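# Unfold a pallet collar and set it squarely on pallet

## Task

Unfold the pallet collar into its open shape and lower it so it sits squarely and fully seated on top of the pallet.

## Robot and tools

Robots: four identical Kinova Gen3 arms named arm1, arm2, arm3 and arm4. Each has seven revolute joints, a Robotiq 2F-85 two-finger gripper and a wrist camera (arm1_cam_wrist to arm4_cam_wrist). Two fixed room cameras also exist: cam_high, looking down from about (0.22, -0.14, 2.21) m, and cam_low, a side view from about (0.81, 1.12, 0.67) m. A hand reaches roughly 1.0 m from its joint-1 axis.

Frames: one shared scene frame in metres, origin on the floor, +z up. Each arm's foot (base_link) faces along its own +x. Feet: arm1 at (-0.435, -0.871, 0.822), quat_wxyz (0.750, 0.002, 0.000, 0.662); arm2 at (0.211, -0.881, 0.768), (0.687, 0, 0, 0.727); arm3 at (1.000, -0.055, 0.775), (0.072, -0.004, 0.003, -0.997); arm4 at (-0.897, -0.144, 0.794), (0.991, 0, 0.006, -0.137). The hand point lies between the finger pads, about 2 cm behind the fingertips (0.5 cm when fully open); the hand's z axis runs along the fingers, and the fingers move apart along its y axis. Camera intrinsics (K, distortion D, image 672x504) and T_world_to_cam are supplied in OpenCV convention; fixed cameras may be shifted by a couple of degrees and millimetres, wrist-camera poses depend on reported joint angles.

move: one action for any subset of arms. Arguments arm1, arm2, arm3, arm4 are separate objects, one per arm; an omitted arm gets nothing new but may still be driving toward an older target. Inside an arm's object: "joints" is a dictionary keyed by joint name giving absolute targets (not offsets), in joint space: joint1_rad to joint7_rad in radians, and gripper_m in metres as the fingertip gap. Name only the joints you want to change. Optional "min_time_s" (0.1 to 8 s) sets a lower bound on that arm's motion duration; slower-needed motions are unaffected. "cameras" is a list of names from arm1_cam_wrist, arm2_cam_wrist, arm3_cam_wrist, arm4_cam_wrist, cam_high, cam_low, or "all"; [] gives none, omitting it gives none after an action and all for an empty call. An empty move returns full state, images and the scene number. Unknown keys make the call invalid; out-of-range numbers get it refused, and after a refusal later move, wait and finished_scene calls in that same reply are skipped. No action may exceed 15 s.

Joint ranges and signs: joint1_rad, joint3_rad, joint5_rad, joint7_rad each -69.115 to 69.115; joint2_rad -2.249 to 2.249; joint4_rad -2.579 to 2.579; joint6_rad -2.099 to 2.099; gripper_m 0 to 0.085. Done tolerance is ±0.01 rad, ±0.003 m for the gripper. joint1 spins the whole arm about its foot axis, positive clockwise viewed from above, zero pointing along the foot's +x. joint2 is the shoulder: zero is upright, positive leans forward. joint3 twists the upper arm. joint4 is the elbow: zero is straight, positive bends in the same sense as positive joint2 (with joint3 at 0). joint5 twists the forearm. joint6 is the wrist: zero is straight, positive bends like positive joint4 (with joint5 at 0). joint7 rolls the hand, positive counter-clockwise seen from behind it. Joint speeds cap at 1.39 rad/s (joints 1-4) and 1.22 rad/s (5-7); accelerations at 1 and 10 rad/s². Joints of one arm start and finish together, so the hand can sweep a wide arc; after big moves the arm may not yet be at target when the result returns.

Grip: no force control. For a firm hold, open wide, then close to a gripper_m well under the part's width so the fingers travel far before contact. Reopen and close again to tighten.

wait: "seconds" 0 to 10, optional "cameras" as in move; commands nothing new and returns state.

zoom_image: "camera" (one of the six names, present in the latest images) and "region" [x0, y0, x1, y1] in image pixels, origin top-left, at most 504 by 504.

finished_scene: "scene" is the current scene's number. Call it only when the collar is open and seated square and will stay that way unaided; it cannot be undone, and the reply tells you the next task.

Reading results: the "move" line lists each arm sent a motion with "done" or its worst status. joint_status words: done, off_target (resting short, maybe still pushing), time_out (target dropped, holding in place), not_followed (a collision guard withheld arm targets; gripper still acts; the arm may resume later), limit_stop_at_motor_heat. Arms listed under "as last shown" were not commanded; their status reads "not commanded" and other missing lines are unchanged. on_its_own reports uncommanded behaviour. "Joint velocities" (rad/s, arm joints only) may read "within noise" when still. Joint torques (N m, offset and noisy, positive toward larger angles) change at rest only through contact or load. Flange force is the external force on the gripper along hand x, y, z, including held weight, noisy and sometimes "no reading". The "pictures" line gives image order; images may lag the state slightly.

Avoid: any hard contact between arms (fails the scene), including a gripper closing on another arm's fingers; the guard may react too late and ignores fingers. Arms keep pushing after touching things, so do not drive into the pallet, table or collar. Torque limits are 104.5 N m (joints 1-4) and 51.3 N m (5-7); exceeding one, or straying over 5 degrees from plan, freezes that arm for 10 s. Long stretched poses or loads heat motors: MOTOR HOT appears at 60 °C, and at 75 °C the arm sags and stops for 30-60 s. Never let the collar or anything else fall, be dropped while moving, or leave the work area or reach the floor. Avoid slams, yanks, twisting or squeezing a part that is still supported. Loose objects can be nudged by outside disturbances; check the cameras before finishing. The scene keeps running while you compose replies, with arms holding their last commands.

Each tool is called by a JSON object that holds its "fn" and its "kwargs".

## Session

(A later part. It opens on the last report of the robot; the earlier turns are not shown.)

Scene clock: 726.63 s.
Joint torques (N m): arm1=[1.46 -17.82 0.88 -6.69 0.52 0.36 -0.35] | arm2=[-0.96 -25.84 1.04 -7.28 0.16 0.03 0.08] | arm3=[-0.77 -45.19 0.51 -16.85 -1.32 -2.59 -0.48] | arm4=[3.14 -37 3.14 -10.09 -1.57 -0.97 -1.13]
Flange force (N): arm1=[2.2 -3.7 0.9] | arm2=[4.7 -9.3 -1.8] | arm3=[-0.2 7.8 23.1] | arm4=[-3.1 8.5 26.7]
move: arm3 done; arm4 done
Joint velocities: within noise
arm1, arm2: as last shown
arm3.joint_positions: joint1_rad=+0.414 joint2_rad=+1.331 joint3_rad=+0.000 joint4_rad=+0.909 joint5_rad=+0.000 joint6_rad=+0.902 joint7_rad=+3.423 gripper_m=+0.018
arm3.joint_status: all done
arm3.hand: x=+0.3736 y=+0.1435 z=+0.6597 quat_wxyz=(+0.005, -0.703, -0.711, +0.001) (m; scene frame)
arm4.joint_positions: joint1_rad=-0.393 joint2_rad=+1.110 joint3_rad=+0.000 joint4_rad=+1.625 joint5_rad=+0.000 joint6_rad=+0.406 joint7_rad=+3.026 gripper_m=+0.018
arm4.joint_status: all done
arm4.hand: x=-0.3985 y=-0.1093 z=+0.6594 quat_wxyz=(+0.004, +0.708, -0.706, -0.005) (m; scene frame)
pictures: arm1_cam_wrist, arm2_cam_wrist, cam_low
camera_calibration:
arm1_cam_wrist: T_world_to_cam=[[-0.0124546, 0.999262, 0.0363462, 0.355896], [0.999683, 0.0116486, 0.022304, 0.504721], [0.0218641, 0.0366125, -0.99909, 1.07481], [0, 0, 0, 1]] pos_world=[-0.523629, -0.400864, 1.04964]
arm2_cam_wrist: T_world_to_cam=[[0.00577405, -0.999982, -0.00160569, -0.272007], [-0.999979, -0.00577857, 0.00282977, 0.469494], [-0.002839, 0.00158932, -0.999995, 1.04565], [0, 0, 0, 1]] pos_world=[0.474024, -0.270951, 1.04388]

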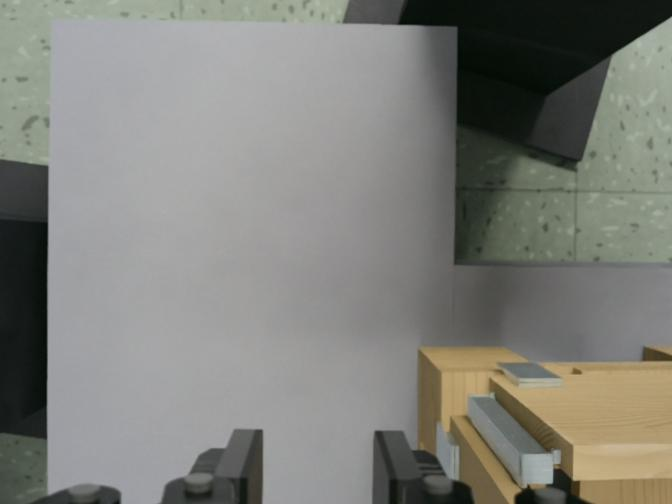

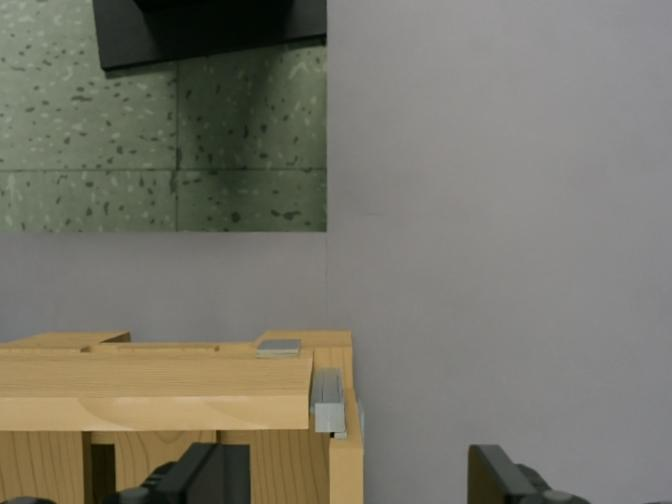

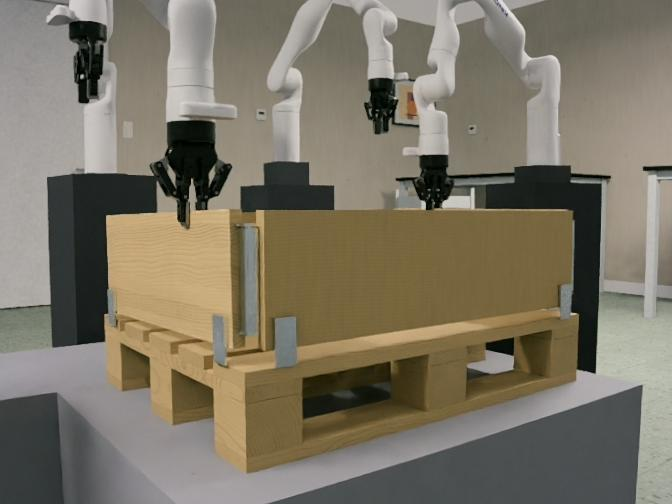

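{"fn": "move", "kwargs": {"arm3": {"joints": {"joint1_rad": 0.4139, "joint2_rad": 1.3404, "joint4_rad": 0.9043, "joint6_rad": 0.8969, "joint7_rad": 3.4226}, "min_time_s": 0.8}, "arm4": {"joints": {"joint1_rad": -0.3931, "joint2_rad": 1.1213, "joint4_rad": 1.6205, "joint6_rad": 0.3998, "joint7_rad": 3.0258}, "min_time_s": 0.8}, "cameras": ["arm1_cam_wrist", "arm2_cam_wrist", "cam_low"]}}

{"fn": "zoom_image", "kwargs": {"camera": "cam_low", "region": [190, 300, 320, 400]}}

{"fn": "zoom_image", "kwargs": {"camera": "cam_low", "region": [535, 270, 605, 340]}}

{"fn": "zoom_image", "kwargs": {"camera": "cam_low", "region": [95, 280, 165, 350]}}

{"fn": "zoom_image", "kwargs": {"camera": "arm1_cam_wrist", "region": [400, 340, 540, 480]}}

Scene clock: 754.40 s.
Joint torques (N m): arm1=[1.43 -17.83 0.89 -6.68 0.49 0.36 -0.36] | arm2=[-1.02 -25.82 0.92 -7.29 0.14 -0.04 0.05] | arm3=[-0.79 -45.3 0.45 -16.99 -1.39 -2.68 -0.53] | arm4=[3.22 -37.36 3.22 -10.26 -1.65 -1.12 -1.14]
Flange force (N): arm1=[2.2 -3.6 0.9] | arm2=[4.8 -9.4 -2.0] | arm3=[-0.3 8.5 23.0] | arm4=[-3.2 8.8 26.8]
move: arm3 done; arm4 done
Joint velocities: within noise
arm1, arm2: as last shown
arm3.joint_positions: joint1_rad=+0.414 joint2_rad=+1.340 joint3_rad=+0.000 joint4_rad=+0.904 joint5_rad=+0.000 joint6_rad=+0.897 joint7_rad=+3.423 gripper_m=+0.018
arm3.joint_status: all done
arm3.hand: x=+0.3736 y=+0.1435 z=+0.6548 quat_wxyz=(+0.005, -0.703, -0.711, +0.001) (m; scene frame)
arm4.joint_positions: joint1_rad=-0.393 joint2_rad=+1.121 joint3_rad=+0.000 joint4_rad=+1.620 joint5_rad=+0.000 joint6_rad=+0.400 joint7_rad=+3.026 gripper_m=+0.018
arm4.joint_status: all done
arm4.hand: x=-0.3985 y=-0.1093 z=+0.6545 quat_wxyz=(+0.004, +0.708, -0.706, -0.005) (m; scene frame)
pictures: arm1_cam_wrist, arm2_cam_wrist, cam_low
camera_calibration:
arm1_cam_wrist: T_world_to_cam=[[-0.0124546, 0.999262, 0.0363462, 0.355896], [0.999683, 0.0116486, 0.022304, 0.504721], [0.0218641, 0.0366125, -0.99909, 1.07481], [0, 0, 0, 1]] pos_world=[-0.523629, -0.400864, 1.04964]
arm2_cam_wrist: T_world_to_cam=[[0.00577405, -0.999982, -0.00160569, -0.272007], [-0.999979, -0.00577857, 0.00282977, 0.469494], [-0.002839, 0.00158932, -0.999995, 1.04565], [0, 0, 0, 1]] pos_world=[0.474024, -0.270951, 1.04388]

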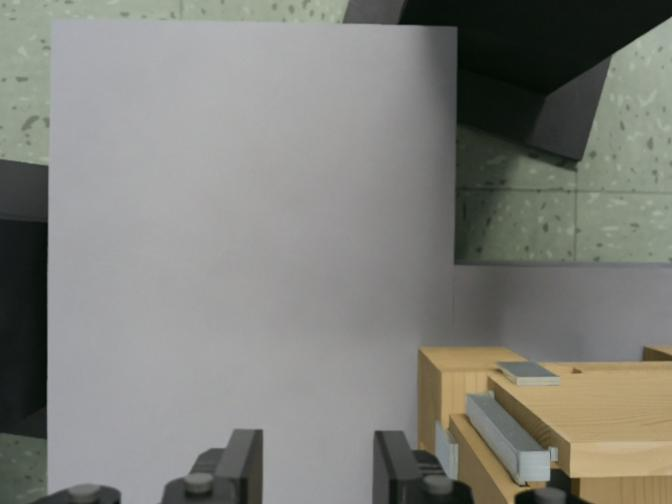

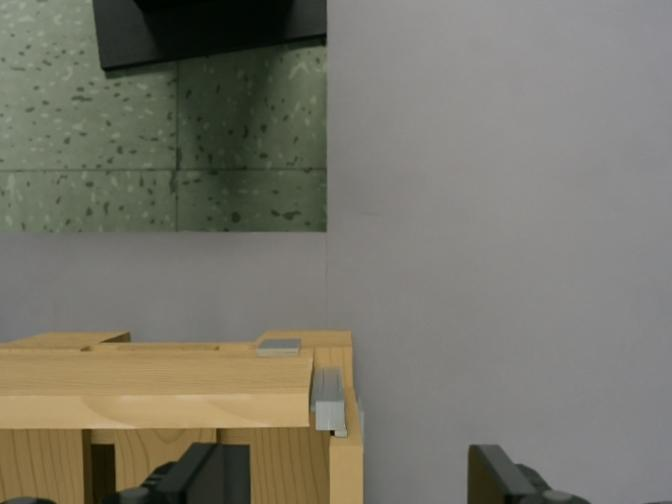

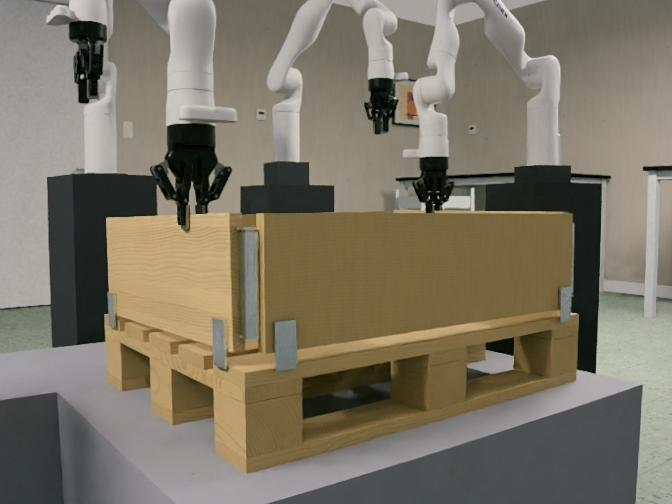

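Scaled by 3.877 from the camera's 672x504 image, which has a finer 960x720 frame.

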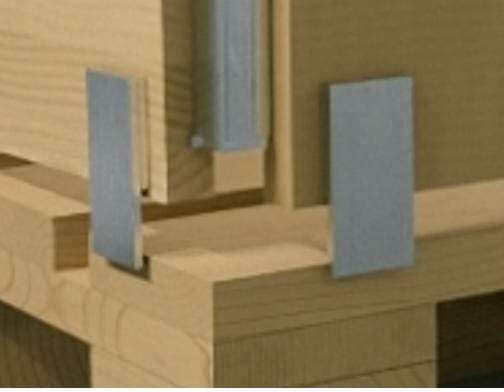

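Scaled by 7.200 from the camera's 672x504 image, which has a finer 960x720 frame.

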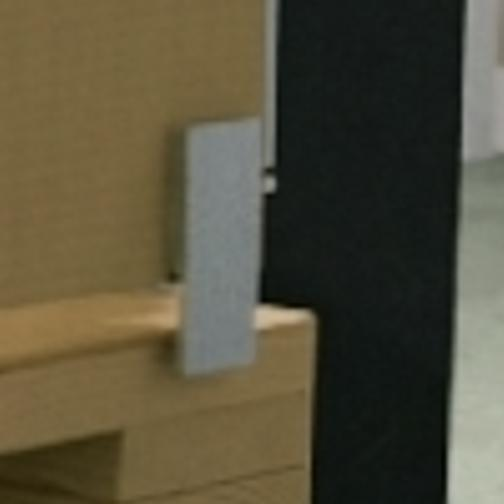

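Scaled by 7.200 from the camera's 672x504 image, which has a finer 960x720 frame.

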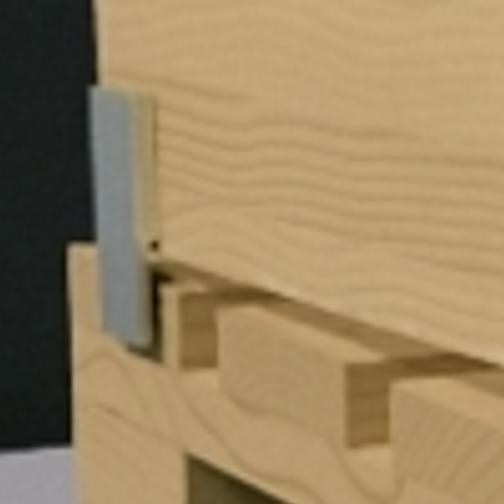

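Scaled by 3.600.

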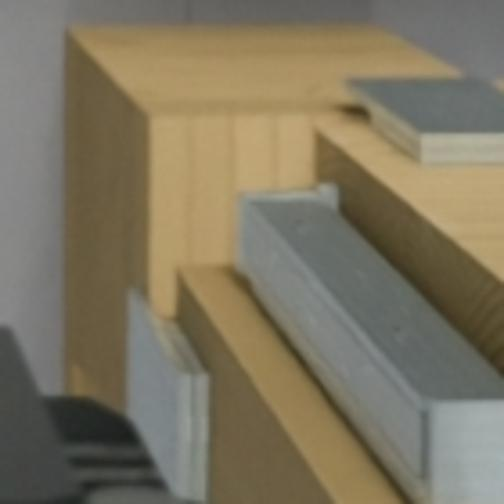

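{"fn": "move", "kwargs": {"arm3": {"joints": {"joint1_rad": 0.41382, "joint2_rad": 1.35938, "joint4_rad": 0.89487, "joint6_rad": 0.88734, "joint7_rad": 3.42254}, "min_time_s": 1.2}, "arm4": {"joints": {"joint1_rad": -0.39302, "joint2_rad": 1.14361, "joint4_rad": 1.61167, "joint6_rad": 0.38631, "joint7_rad": 3.02589}, "min_time_s": 1.2}, "cameras": ["cam_low", "cam_high", "arm1_cam_wrist", "arm2_cam_wrist"]}}

Scene clock: 762.30 s.
Joint torques (N m): arm1=[1.4 -17.84 0.89 -6.76 0.52 0.34 -0.34] | arm2=[-0.94 -25.89 0.95 -7.42 0.17 -0.05 0.08] | arm3=[-1.79 -44.02 -0.05 -16.55 -1.43 -3.06 -0.47] | arm4=[3.29 -36.91 2.73 -10 -1.79 -1.05 -1.15]
Flange force (N): arm1=[2.1 -3.8 0.9] | arm2=[4.5 -8.9 -1.7] | arm3=[1.2 8.3 20.3] | arm4=[-3.3 9.4 25.6]
move: arm3 done; arm4 done
MOTOR HOT: the motor of arm3's joint2_rad reports 60 °C; the controller stops that arm at 75 °C. To cool a motor, set the load down, stop pushing, or move to a pose that needs little force.
Joint velocities: within noise
arm1, arm2: as last shown
arm3.joint_positions: joint1_rad=+0.414 joint2_rad=+1.359 joint3_rad=+0.000 joint4_rad=+0.895 joint5_rad=+0.000 joint6_rad=+0.887 joint7_rad=+3.423 gripper_m=+0.018
arm3.joint_status: all done
arm3.hand: x=+0.3736 y=+0.1435 z=+0.6447 quat_wxyz=(+0.005, -0.703, -0.711, +0.001) (m; scene frame)
arm4.joint_positions: joint1_rad=-0.393 joint2_rad=+1.144 joint3_rad=+0.000 joint4_rad=+1.612 joint5_rad=+0.000 joint6_rad=+0.386 joint7_rad=+3.026 gripper_m=+0.018
arm4.joint_status: all done
arm4.hand: x=-0.3985 y=-0.1093 z=+0.6444 quat_wxyz=(+0.004, +0.708, -0.706, -0.005) (m; scene frame)
pictures: arm1_cam_wrist, arm2_cam_wrist, cam_high, cam_low
camera_calibration:
arm1_cam_wrist: T_world_to_cam=[[-0.0124546, 0.999262, 0.0363462, 0.355896], [0.999683, 0.0116486, 0.022304, 0.504721], [0.0218641, 0.0366125, -0.99909, 1.07481], [0, 0, 0, 1]] pos_world=[-0.523629, -0.400864, 1.04964]
arm2_cam_wrist: T_world_to_cam=[[0.00577405, -0.999982, -0.00160569, -0.272007], [-0.999979, -0.00577857, 0.00282977, 0.469494], [-0.002839, 0.00158932, -0.999995, 1.04565], [0, 0, 0, 1]] pos_world=[0.474024, -0.270951, 1.04388]

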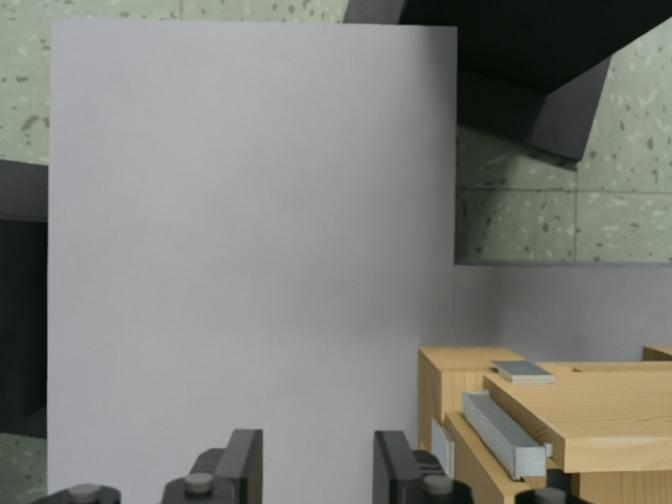

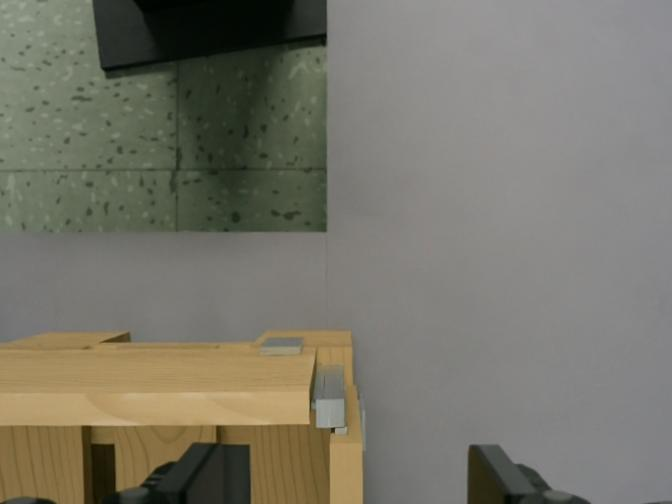

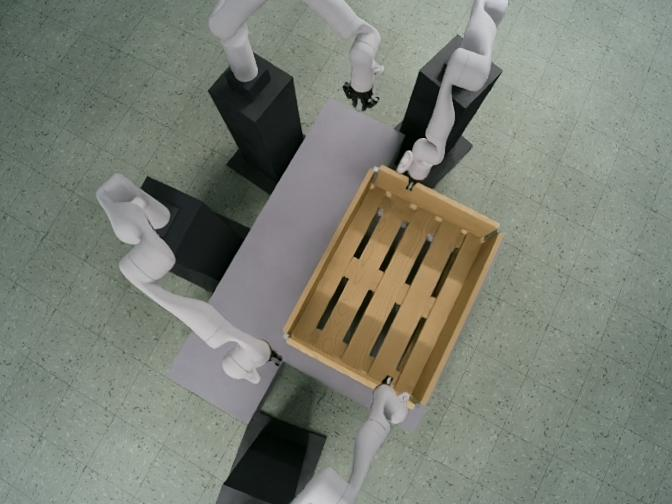

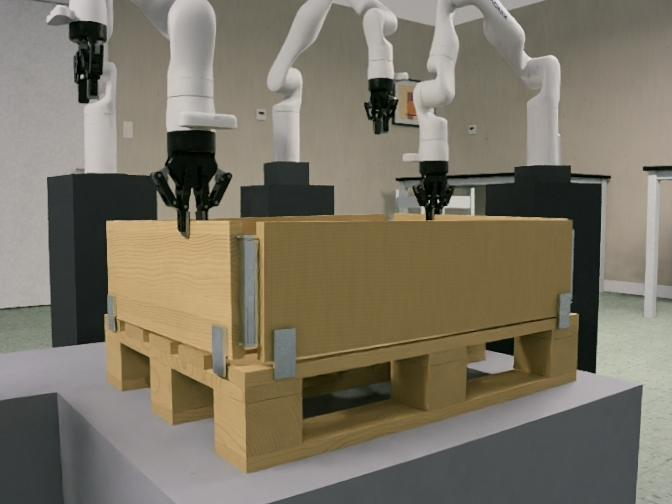

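{"fn": "move", "kwargs": {"arm3": {"joints": {"joint1_rad": 0.41379, "joint2_rad": 1.37189, "joint4_rad": 0.88787, "joint6_rad": 0.88184, "joint7_rad": 3.42252}, "min_time_s": 0.8}, "arm4": {"joints": {"joint1_rad": -0.39297, "joint2_rad": 1.15809, "joint4_rad": 1.60532, "joint6_rad": 0.37821, "joint7_rad": 3.02594}, "min_time_s": 0.8}, "cameras": ["cam_low", "arm1_cam_wrist", "arm2_cam_wrist"]}}

{"fn": "zoom_image", "kwargs": {"camera": "cam_low", "region": [180, 220, 340, 400]}}

{"fn": "zoom_image", "kwargs": {"camera": "cam_low", "region": [480, 220, 600, 400]}}

{"fn": "zoom_image", "kwargs": {"camera": "cam_low", "region": [90, 220, 250, 400]}}

{"fn": "zoom_image", "kwargs": {"camera": "arm1_cam_wrist", "region": [400, 330, 672, 504]}}

{"fn": "zoom_image", "kwargs": {"camera": "arm2_cam_wrist", "region": [200, 320, 472, 504]}}

Scene clock: 766.43 s.
Joint torques (N m): arm1=[1.45 -17.81 0.89 -6.66 0.48 0.36 -0.34] | arm2=[-0.96 -25.79 1.03 -7.24 0.15 0.01 0.11] | arm3=[-4.77 -35.72 -1.94 -14.35 -1.9 -3.98 -0.29] | arm4=[2.81 -32.69 2.48 -8.11 -1.64 -0.66 -1.04]
Flange force (N): arm1=[2.2 -3.6 0.8] | arm2=[4.7 -9.5 -2.0] | arm3=[4.6 11.8 5.7] | arm4=[-2.7 7.5 18.2]
move: arm3 done; arm4 done
MOTOR HOT: still on. The motor of arm3's joint2_rad reports 60 °C.
Joint velocities: within noise
arm1, arm2: as last shown
arm3.joint_positions: joint1_rad=+0.414 joint2_rad=+1.372 joint3_rad=+0.000 joint4_rad=+0.888 joint5_rad=+0.000 joint6_rad=+0.882 joint7_rad=+3.423 gripper_m=+0.018
arm3.joint_status: all done
arm3.hand: x=+0.3735 y=+0.1436 z=+0.6382 quat_wxyz=(+0.005, -0.703, -0.711, +0.001) (m; scene frame)
arm4.joint_positions: joint1_rad=-0.393 joint2_rad=+1.158 joint3_rad=+0.000 joint4_rad=+1.605 joint5_rad=+0.000 joint6_rad=+0.378 joint7_rad=+3.026 gripper_m=+0.018
arm4.joint_status: all done
arm4.hand: x=-0.3985 y=-0.1093 z=+0.6378 quat_wxyz=(+0.004, +0.708, -0.706, -0.005) (m; scene frame)
pictures: arm1_cam_wrist, arm2_cam_wrist, cam_low
camera_calibration:
arm1_cam_wrist: T_world_to_cam=[[-0.0124546, 0.999262, 0.0363462, 0.355896], [0.999683, 0.0116486, 0.022304, 0.504721], [0.0218641, 0.0366125, -0.99909, 1.07481], [0, 0, 0, 1]] pos_world=[-0.523629, -0.400864, 1.04964]
arm2_cam_wrist: T_world_to_cam=[[0.00577405, -0.999982, -0.00160569, -0.272007], [-0.999979, -0.00577857, 0.00282977, 0.469494], [-0.002839, 0.00158932, -0.999995, 1.04565], [0, 0, 0, 1]] pos_world=[0.474024, -0.270951, 1.04388]

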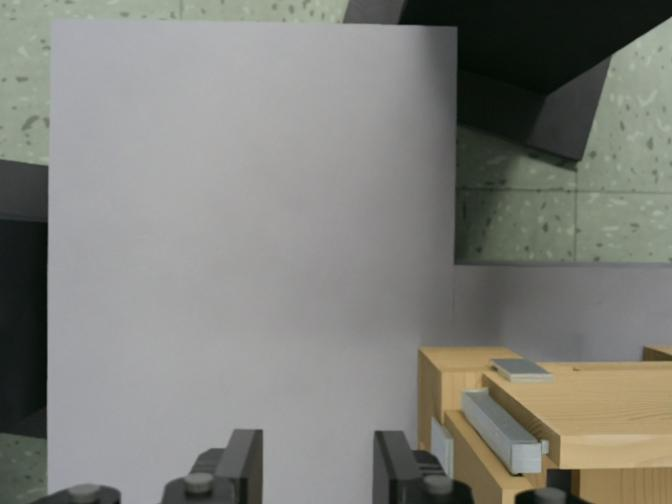

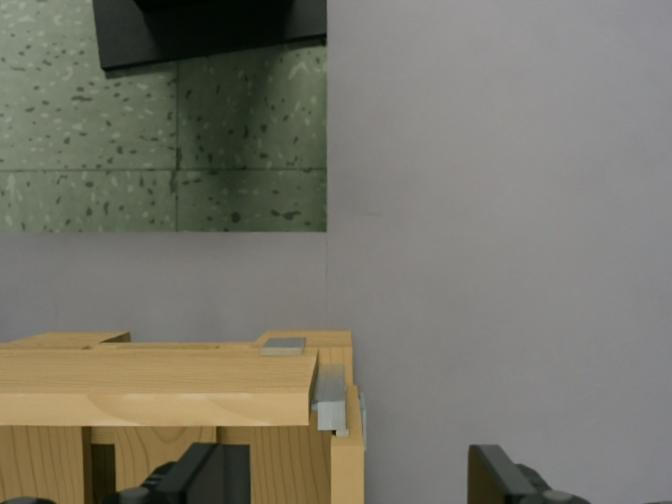

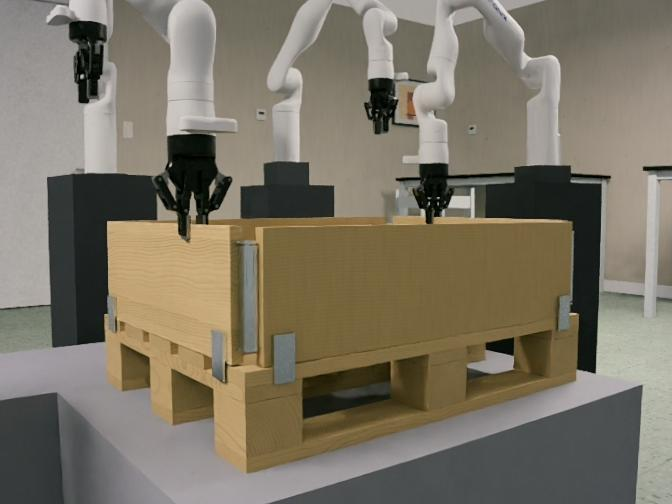

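Scaled by 2.800 from the camera's 672x504 image, which has a finer 960x720 frame.

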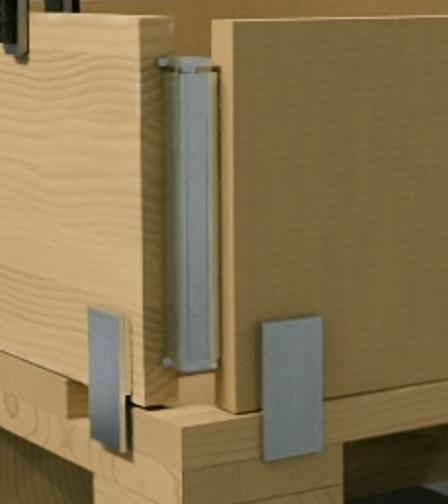

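Scaled by 2.800 from the camera's 672x504 image, which has a finer 960x720 frame.

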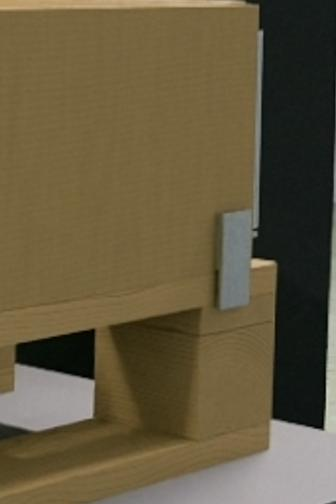

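Scaled by 2.800 from the camera's 672x504 image, which has a finer 960x720 frame.

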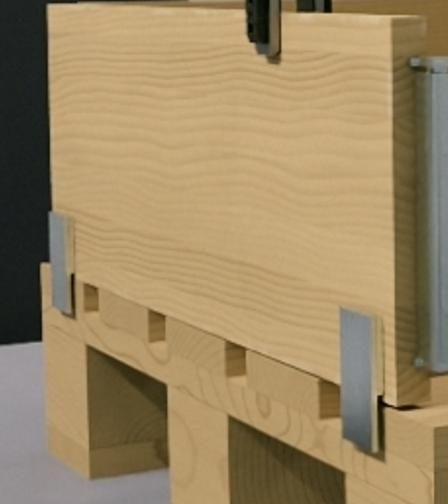

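Scaled by 1.853.

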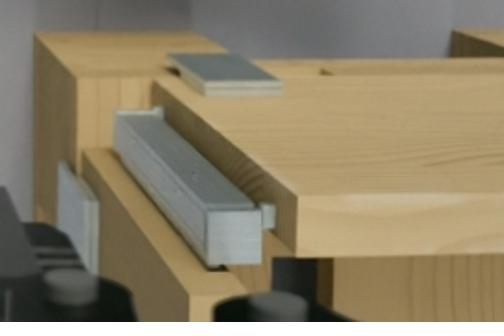

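Scaled by 1.853.

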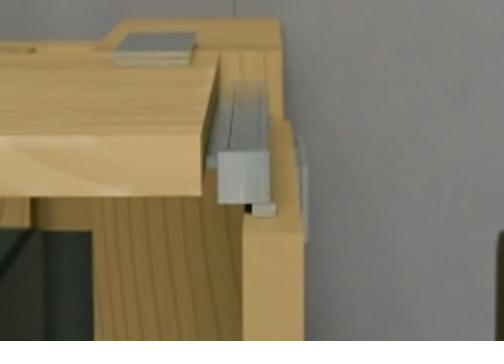

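{"fn": "move", "kwargs": {"arm3": {"joints": {"joint1_rad": 0.41377, "joint2_rad": 1.37862, "joint4_rad": 0.88411, "joint6_rad": 0.8789, "joint7_rad": 3.42251}, "min_time_s": 0.6}, "arm4": {"joints": {"joint1_rad": -0.39295, "joint2_rad": 1.16588, "joint4_rad": 1.6019, "joint6_rad": 0.37384, "joint7_rad": 3.02596}, "min_time_s": 0.6}, "cameras": ["cam_low"]}}

{"fn": "zoom_image", "kwargs": {"camera": "cam_low", "region": [180, 300, 340, 400]}}

{"fn": "zoom_image", "kwargs": {"camera": "cam_low", "region": [480, 260, 600, 380]}}

Scene clock: 776.60 s.
Joint torques (N m): arm1=[1.45 -17.85 0.9 -6.66 0.49 0.34 -0.33] | arm2=[-0.86 -25.86 1.04 -7.41 0.18 -0.01 0.1] | arm3=[-6.65 -20.05 -3.36 -14.75 -2.21 -9.99 -0.27] | arm4=[2.03 -23.14 1.61 -12.05 -1.65 -4.81 -1.03]
Flange force (N): arm1=[2.3 -3.5 0.8] | arm2=[4.3 -8.8 -1.7] | arm3=[2.5 27.4 -30.3] | arm4=[-0.4 18.7 -12.1]
move: arm3 done; arm4 done
MOTOR HOT: still on. The motor of arm3's joint2_rad reports 59 °C.
Joint velocities: within noise
arm1, arm2: as last shown
arm3.joint_positions: joint1_rad=+0.414 joint2_rad=+1.379 joint3_rad=+0.000 joint4_rad=+0.884 joint5_rad=+0.000 joint6_rad=+0.879 joint7_rad=+3.423 gripper_m=+0.018
arm3.joint_status: all done
arm3.hand: x=+0.3735 y=+0.1435 z=+0.6347 quat_wxyz=(+0.005, -0.703, -0.711, +0.001) (m; scene frame)
arm4.joint_positions: joint1_rad=-0.393 joint2_rad=+1.166 joint3_rad=+0.000 joint4_rad=+1.602 joint5_rad=+0.000 joint6_rad=+0.374 joint7_rad=+3.026 gripper_m=+0.018
arm4.joint_status: all done
arm4.hand: x=-0.3985 y=-0.1093 z=+0.6343 quat_wxyz=(+0.004, +0.708, -0.706, -0.005) (m; scene frame)
pictures: cam_low

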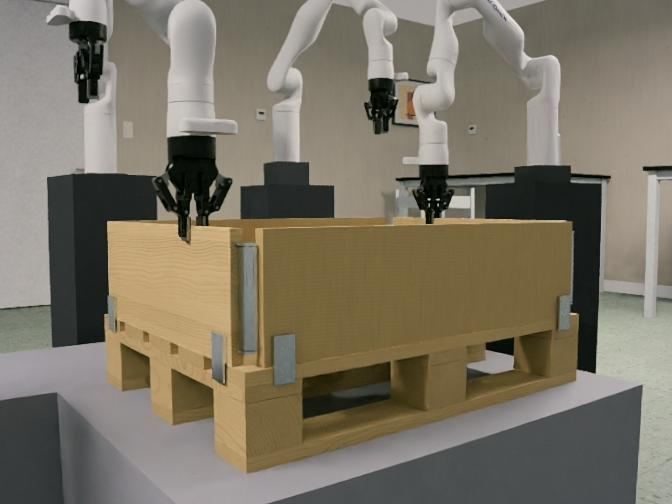

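Scaled by 3.150 from the camera's 672x504 image, which has a finer 960x720 frame.

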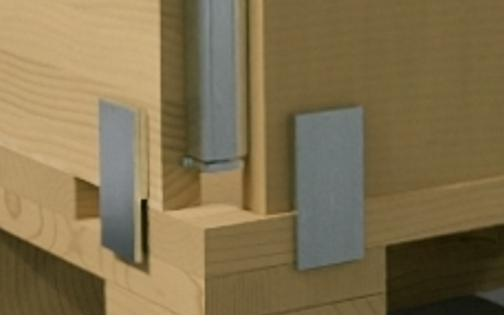

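Scaled by 4.200 from the camera's 672x504 image, which has a finer 960x720 frame.

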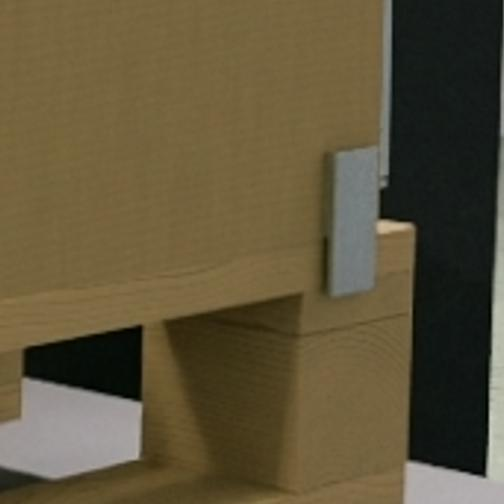

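{"fn": "move", "kwargs": {"arm3": {"joints": {"joint1_rad": 0.41379, "joint2_rad": 1.37324, "joint4_rad": 0.88711, "joint6_rad": 0.88125, "joint7_rad": 3.42251}, "min_time_s": 0.5}, "arm4": {"joints": {"joint1_rad": -0.39296, "joint2_rad": 1.16186, "joint4_rad": 1.60365, "joint6_rad": 0.37608, "joint7_rad": 3.02595}, "min_time_s": 0.5}, "cameras": ["cam_low", "arm1_cam_wrist", "arm2_cam_wrist"]}}

{"fn": "zoom_image", "kwargs": {"camera": "arm1_cam_wrist", "region": [400, 330, 600, 504]}}

{"fn": "zoom_image", "kwargs": {"camera": "arm2_cam_wrist", "region": [220, 320, 420, 504]}}

Scene clock: 781.03 s.
Joint torques (N m): arm1=[1.42 -17.83 0.92 -6.67 0.5 0.35 -0.37] | arm2=[-1.04 -25.96 0.91 -7.35 0.11 -0.02 0.05] | arm3=[-2.14 -38.76 0.35 -14.19 -0.82 -2.94 -0.26] | arm4=[3.32 -33.51 3.27 -10.12 -1.46 -1.99 -1.09]
Flange force (N): arm1=[2.1 -3.6 0.9] | arm2=[4.9 -9.4 -1.7] | arm3=[1.9 6.8 12.6] | arm4=[-3.4 10.8 16.4]
move: arm3 done; arm4 done
MOTOR HOT: still on. The motor of arm3's joint2_rad reports 59 °C.
Joint velocities: within noise
arm1, arm2: as last shown
arm3.joint_positions: joint1_rad=+0.414 joint2_rad=+1.373 joint3_rad=+0.000 joint4_rad=+0.887 joint5_rad=+0.000 joint6_rad=+0.881 joint7_rad=+3.423 gripper_m=+0.018
arm3.joint_status: all done
arm3.hand: x=+0.3736 y=+0.1434 z=+0.6374 quat_wxyz=(+0.005, -0.703, -0.711, +0.001) (m; scene frame)
arm4.joint_positions: joint1_rad=-0.393 joint2_rad=+1.162 joint3_rad=+0.000 joint4_rad=+1.604 joint5_rad=+0.000 joint6_rad=+0.376 joint7_rad=+3.026 gripper_m=+0.018
arm4.joint_status: all done
arm4.hand: x=-0.3985 y=-0.1093 z=+0.6361 quat_wxyz=(+0.004, +0.708, -0.706, -0.005) (m; scene frame)
pictures: arm1_cam_wrist, arm2_cam_wrist, cam_low
camera_calibration:
arm1_cam_wrist: T_world_to_cam=[[-0.0124546, 0.999262, 0.0363462, 0.355896], [0.999683, 0.0116486, 0.022304, 0.504721], [0.0218641, 0.0366125, -0.99909, 1.07481], [0, 0, 0, 1]] pos_world=[-0.523629, -0.400864, 1.04964]
arm2_cam_wrist: T_world_to_cam=[[0.00577405, -0.999982, -0.00160569, -0.272007], [-0.999979, -0.00577857, 0.00282977, 0.469494], [-0.002839, 0.00158932, -0.999995, 1.04565], [0, 0, 0, 1]] pos_world=[0.474024, -0.270951, 1.04388]

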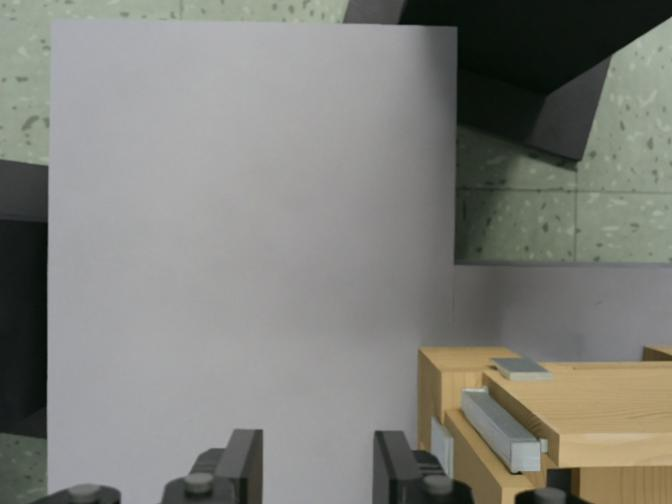

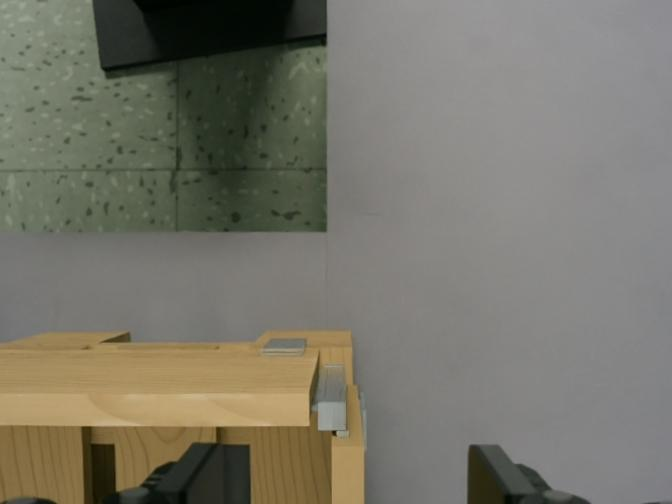

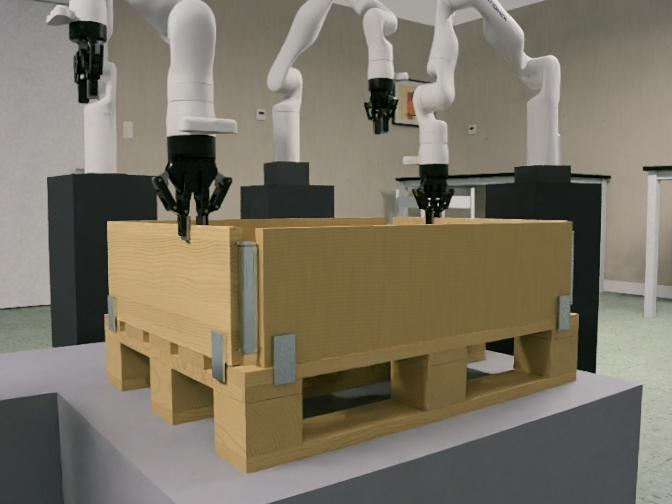

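Scaled by 2.520.

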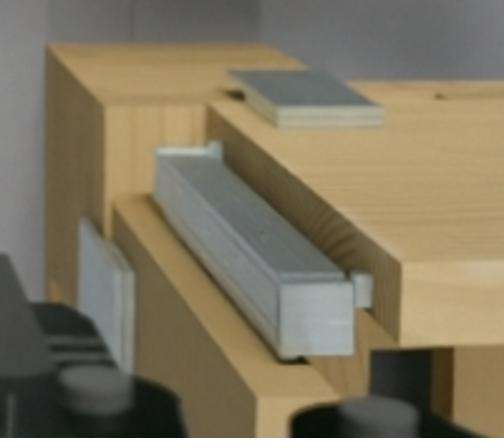

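Scaled by 2.520.

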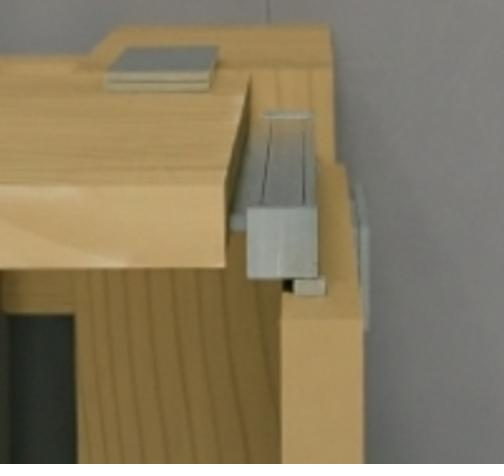

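{"fn": "move", "kwargs": {"arm3": {"joints": {"gripper_m": 0.05}}, "arm4": {"joints": {"gripper_m": 0.05}}, "arm1": {"joints": {"joint1_rad": 0.0, "joint2_rad": 1.334, "joint4_rad": 2.3, "joint6_rad": -1.014}}, "cameras": ["cam_low", "cam_high"]}}

{"fn": "move", "kwargs": {"arm1": {"joints": {"joint1_rad": 0.0769, "joint2_rad": 2.012, "joint4_rad": 2.101, "joint6_rad": -2.019}}, "cameras": ["arm1_cam_wrist", "arm3_cam_wrist", "arm4_cam_wrist", "cam_low"]}}

Scene clock: 800.73 s.
Joint torques (N m): arm1=[1.39 -16.21 1.05 1.86 0.58 -1.12 -0.36] | arm2=[-0.97 -25.85 0.98 -7.33 0.14 0.03 0.1] | arm3=[0.4 -24.43 1.7 -6.01 -0.18 -0.34 -0.23] | arm4=[1.67 -21.19 2.48 -3.02 -0.14 0.7 0.26]
Flange force (N): arm1=[6.2 -2.3 -3.5] | arm2=[4.6 -9.1 -1.7] | arm3=[0.6 -1.7 -3.8] | arm4=[-3.4 2.4 -0.8]
move: arm1 done; arm3 done; arm4 done
MOTOR HOT: still on. The motor of arm3's joint2_rad reports 60 °C.
Joint velocities: within noise
arm1.joint_positions: joint1_rad=+0.000 joint2_rad=+1.334 joint3_rad=+0.000 joint4_rad=+2.300 joint5_rad=+0.000 joint6_rad=-1.014 joint7_rad=-0.123 gripper_m=+0.026
arm1.joint_status: all done
arm1.hand: x=-0.3588 y=-0.4610 z=+0.6598 quat_wxyz=(+0.001, -0.120, -0.958, -0.259) (m; scene frame)
arm2.joint_positions: joint1_rad=+0.345 joint2_rad=+0.951 joint3_rad=+0.000 joint4_rad=+0.899 joint5_rad=+0.000 joint6_rad=+1.292 joint7_rad=+3.430 gripper_m=+0.060
arm2.joint_status: not commanded
arm2.hand: x=+0.4188 y=-0.2698 z=+0.8999 quat_wxyz=(+0.000, +1.000, +0.000, +0.000) (m; scene frame)
arm3.joint_positions: joint1_rad=+0.414 joint2_rad=+1.373 joint3_rad=+0.000 joint4_rad=+0.887 joint5_rad=+0.000 joint6_rad=+0.881 joint7_rad=+3.423 gripper_m=+0.050
arm3.joint_status: all done
arm3.hand: x=+0.3736 y=+0.1435 z=+0.6375 quat_wxyz=(+0.005, -0.703, -0.711, +0.001) (m; scene frame)
arm4.joint_positions: joint1_rad=-0.393 joint2_rad=+1.162 joint3_rad=+0.000 joint4_rad=+1.604 joint5_rad=+0.000 joint6_rad=+0.376 joint7_rad=+3.026 gripper_m=+0.050
arm4.joint_status: all done
arm4.hand: x=-0.3985 y=-0.1093 z=+0.6361 quat_wxyz=(+0.004, +0.708, -0.706, -0.005) (m; scene frame)
pictures: cam_high, cam_low

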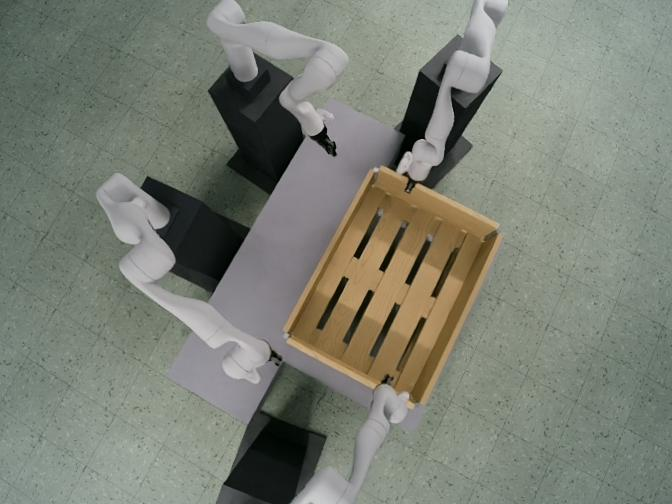

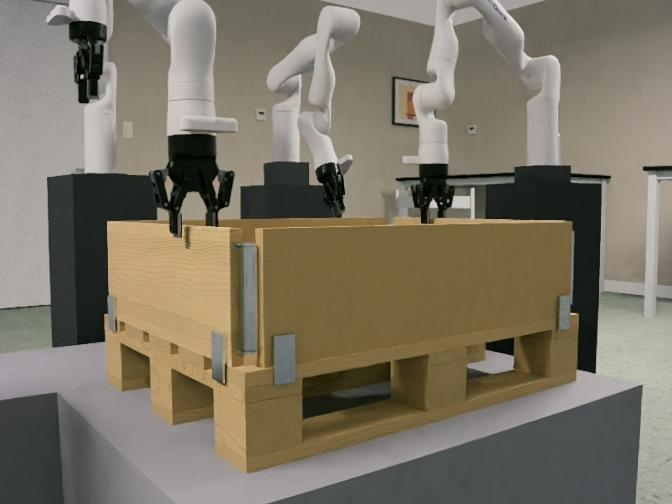

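Scene clock: 804.53 s.
Joint torques (N m): arm1=[21.65 54.2 23.91 -66.63 5.58 -5.89 -0.42] | arm2=[-0.86 -25.83 0.95 -7.35 0.15 0 0.04] | arm3=[0.39 -24.47 1.75 -6.03 -0.18 -0.34 -0.23] | arm4=[1.65 -21.21 2.53 -3.05 -0.14 0.68 0.29]
Flange force (N): arm1=[162.1 307.1 -82.2] | arm2=[4.5 -9.0 -1.8] | arm3=[0.7 -1.8 -3.8] | arm4=[-3.3 2.4 -0.8]
move: arm1 time_out
MOTOR HOT: still on. The motor of arm3's joint2_rad reports 59 °C.
TORQUE WARNING: arm1's joint4_rad reached its warning level (56.7 N m). A warning alone does not stop the arm.
Joint velocities: within noise
arm1.joint_positions: joint1_rad=+0.077 joint2_rad=+1.930 joint3_rad=+0.000 joint4_rad=+2.130 joint5_rad=+0.000 joint6_rad=-2.019 joint7_rad=-0.123 gripper_m=+0.026
arm1.joint_status: joint2_rad time_out (moved +0.596 of +0.678); joint4_rad time_out (moved -0.170 of -0.199); the others done
arm1.hand: x=-0.3265 y=-0.4621 z=+0.6280 quat_wxyz=(-0.019, -0.138, -0.840, -0.524) (m; scene frame)
arm2, arm4: as last shown
arm3.joint_positions: joint1_rad=+0.414 joint2_rad=+1.373 joint3_rad=+0.000 joint4_rad=+0.887 joint5_rad=+0.000 joint6_rad=+0.881 joint7_rad=+3.423 gripper_m=+0.050
arm3.joint_status: not commanded
arm3.hand: x=+0.3736 y=+0.1435 z=+0.6375 quat_wxyz=(+0.005, -0.703, -0.711, +0.001) (m; scene frame)
pictures: arm1_cam_wrist, arm3_cam_wrist, arm4_cam_wrist, cam_low
camera_calibration:
arm1_cam_wrist: T_world_to_cam=[[0.193737, 0.387354, 0.901345, -0.329145], [0.958807, -0.269303, -0.090355, 0.298196], [0.207736, 0.881722, -0.423572, 0.89048], [0, 0, 0, 1]] pos_world=[-0.40713, -0.577354, 0.700799]
arm3_cam_wrist: T_world_to_cam=[[0.999705, 0.0227883, -0.00842942, -0.372133], [0.0228494, -0.999713, 0.00721936, 0.18285], [-0.00826248, -0.00740984, -0.999938, 0.789089], [0, 0, 0, 1]] pos_world=[0.374365, 0.197125, 0.784583]
arm4_cam_wrist: T_world_to_cam=[[-0.999801, -0.00698677, 0.0186641, -0.412781], [-0.00697686, 0.999975, 0.000596005, 0.156854], [-0.0186678, 0.00046567, -0.999826, 0.777422], [0, 0, 0, 1]] pos_world=[-0.397092, -0.160097, 0.784898]

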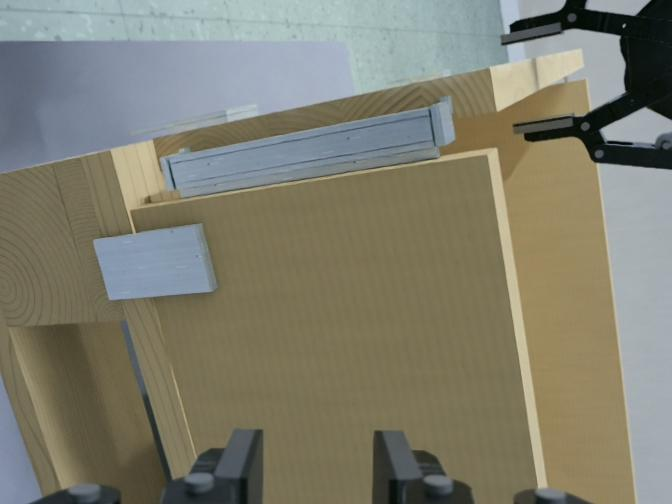

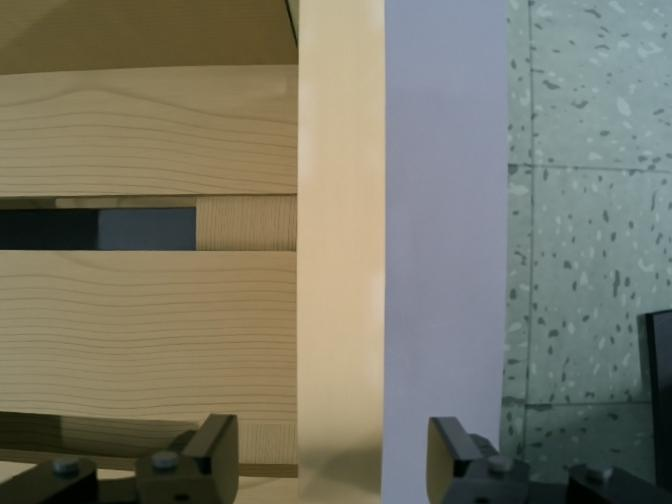

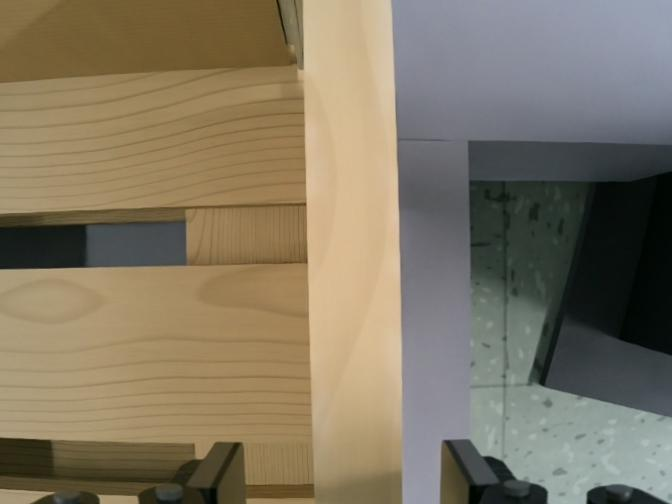

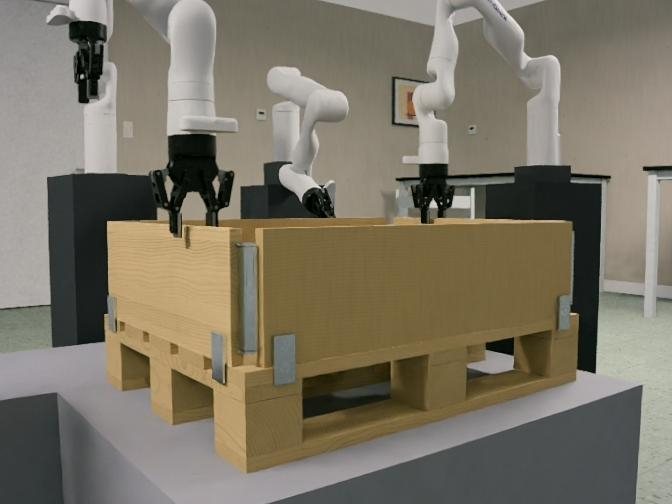

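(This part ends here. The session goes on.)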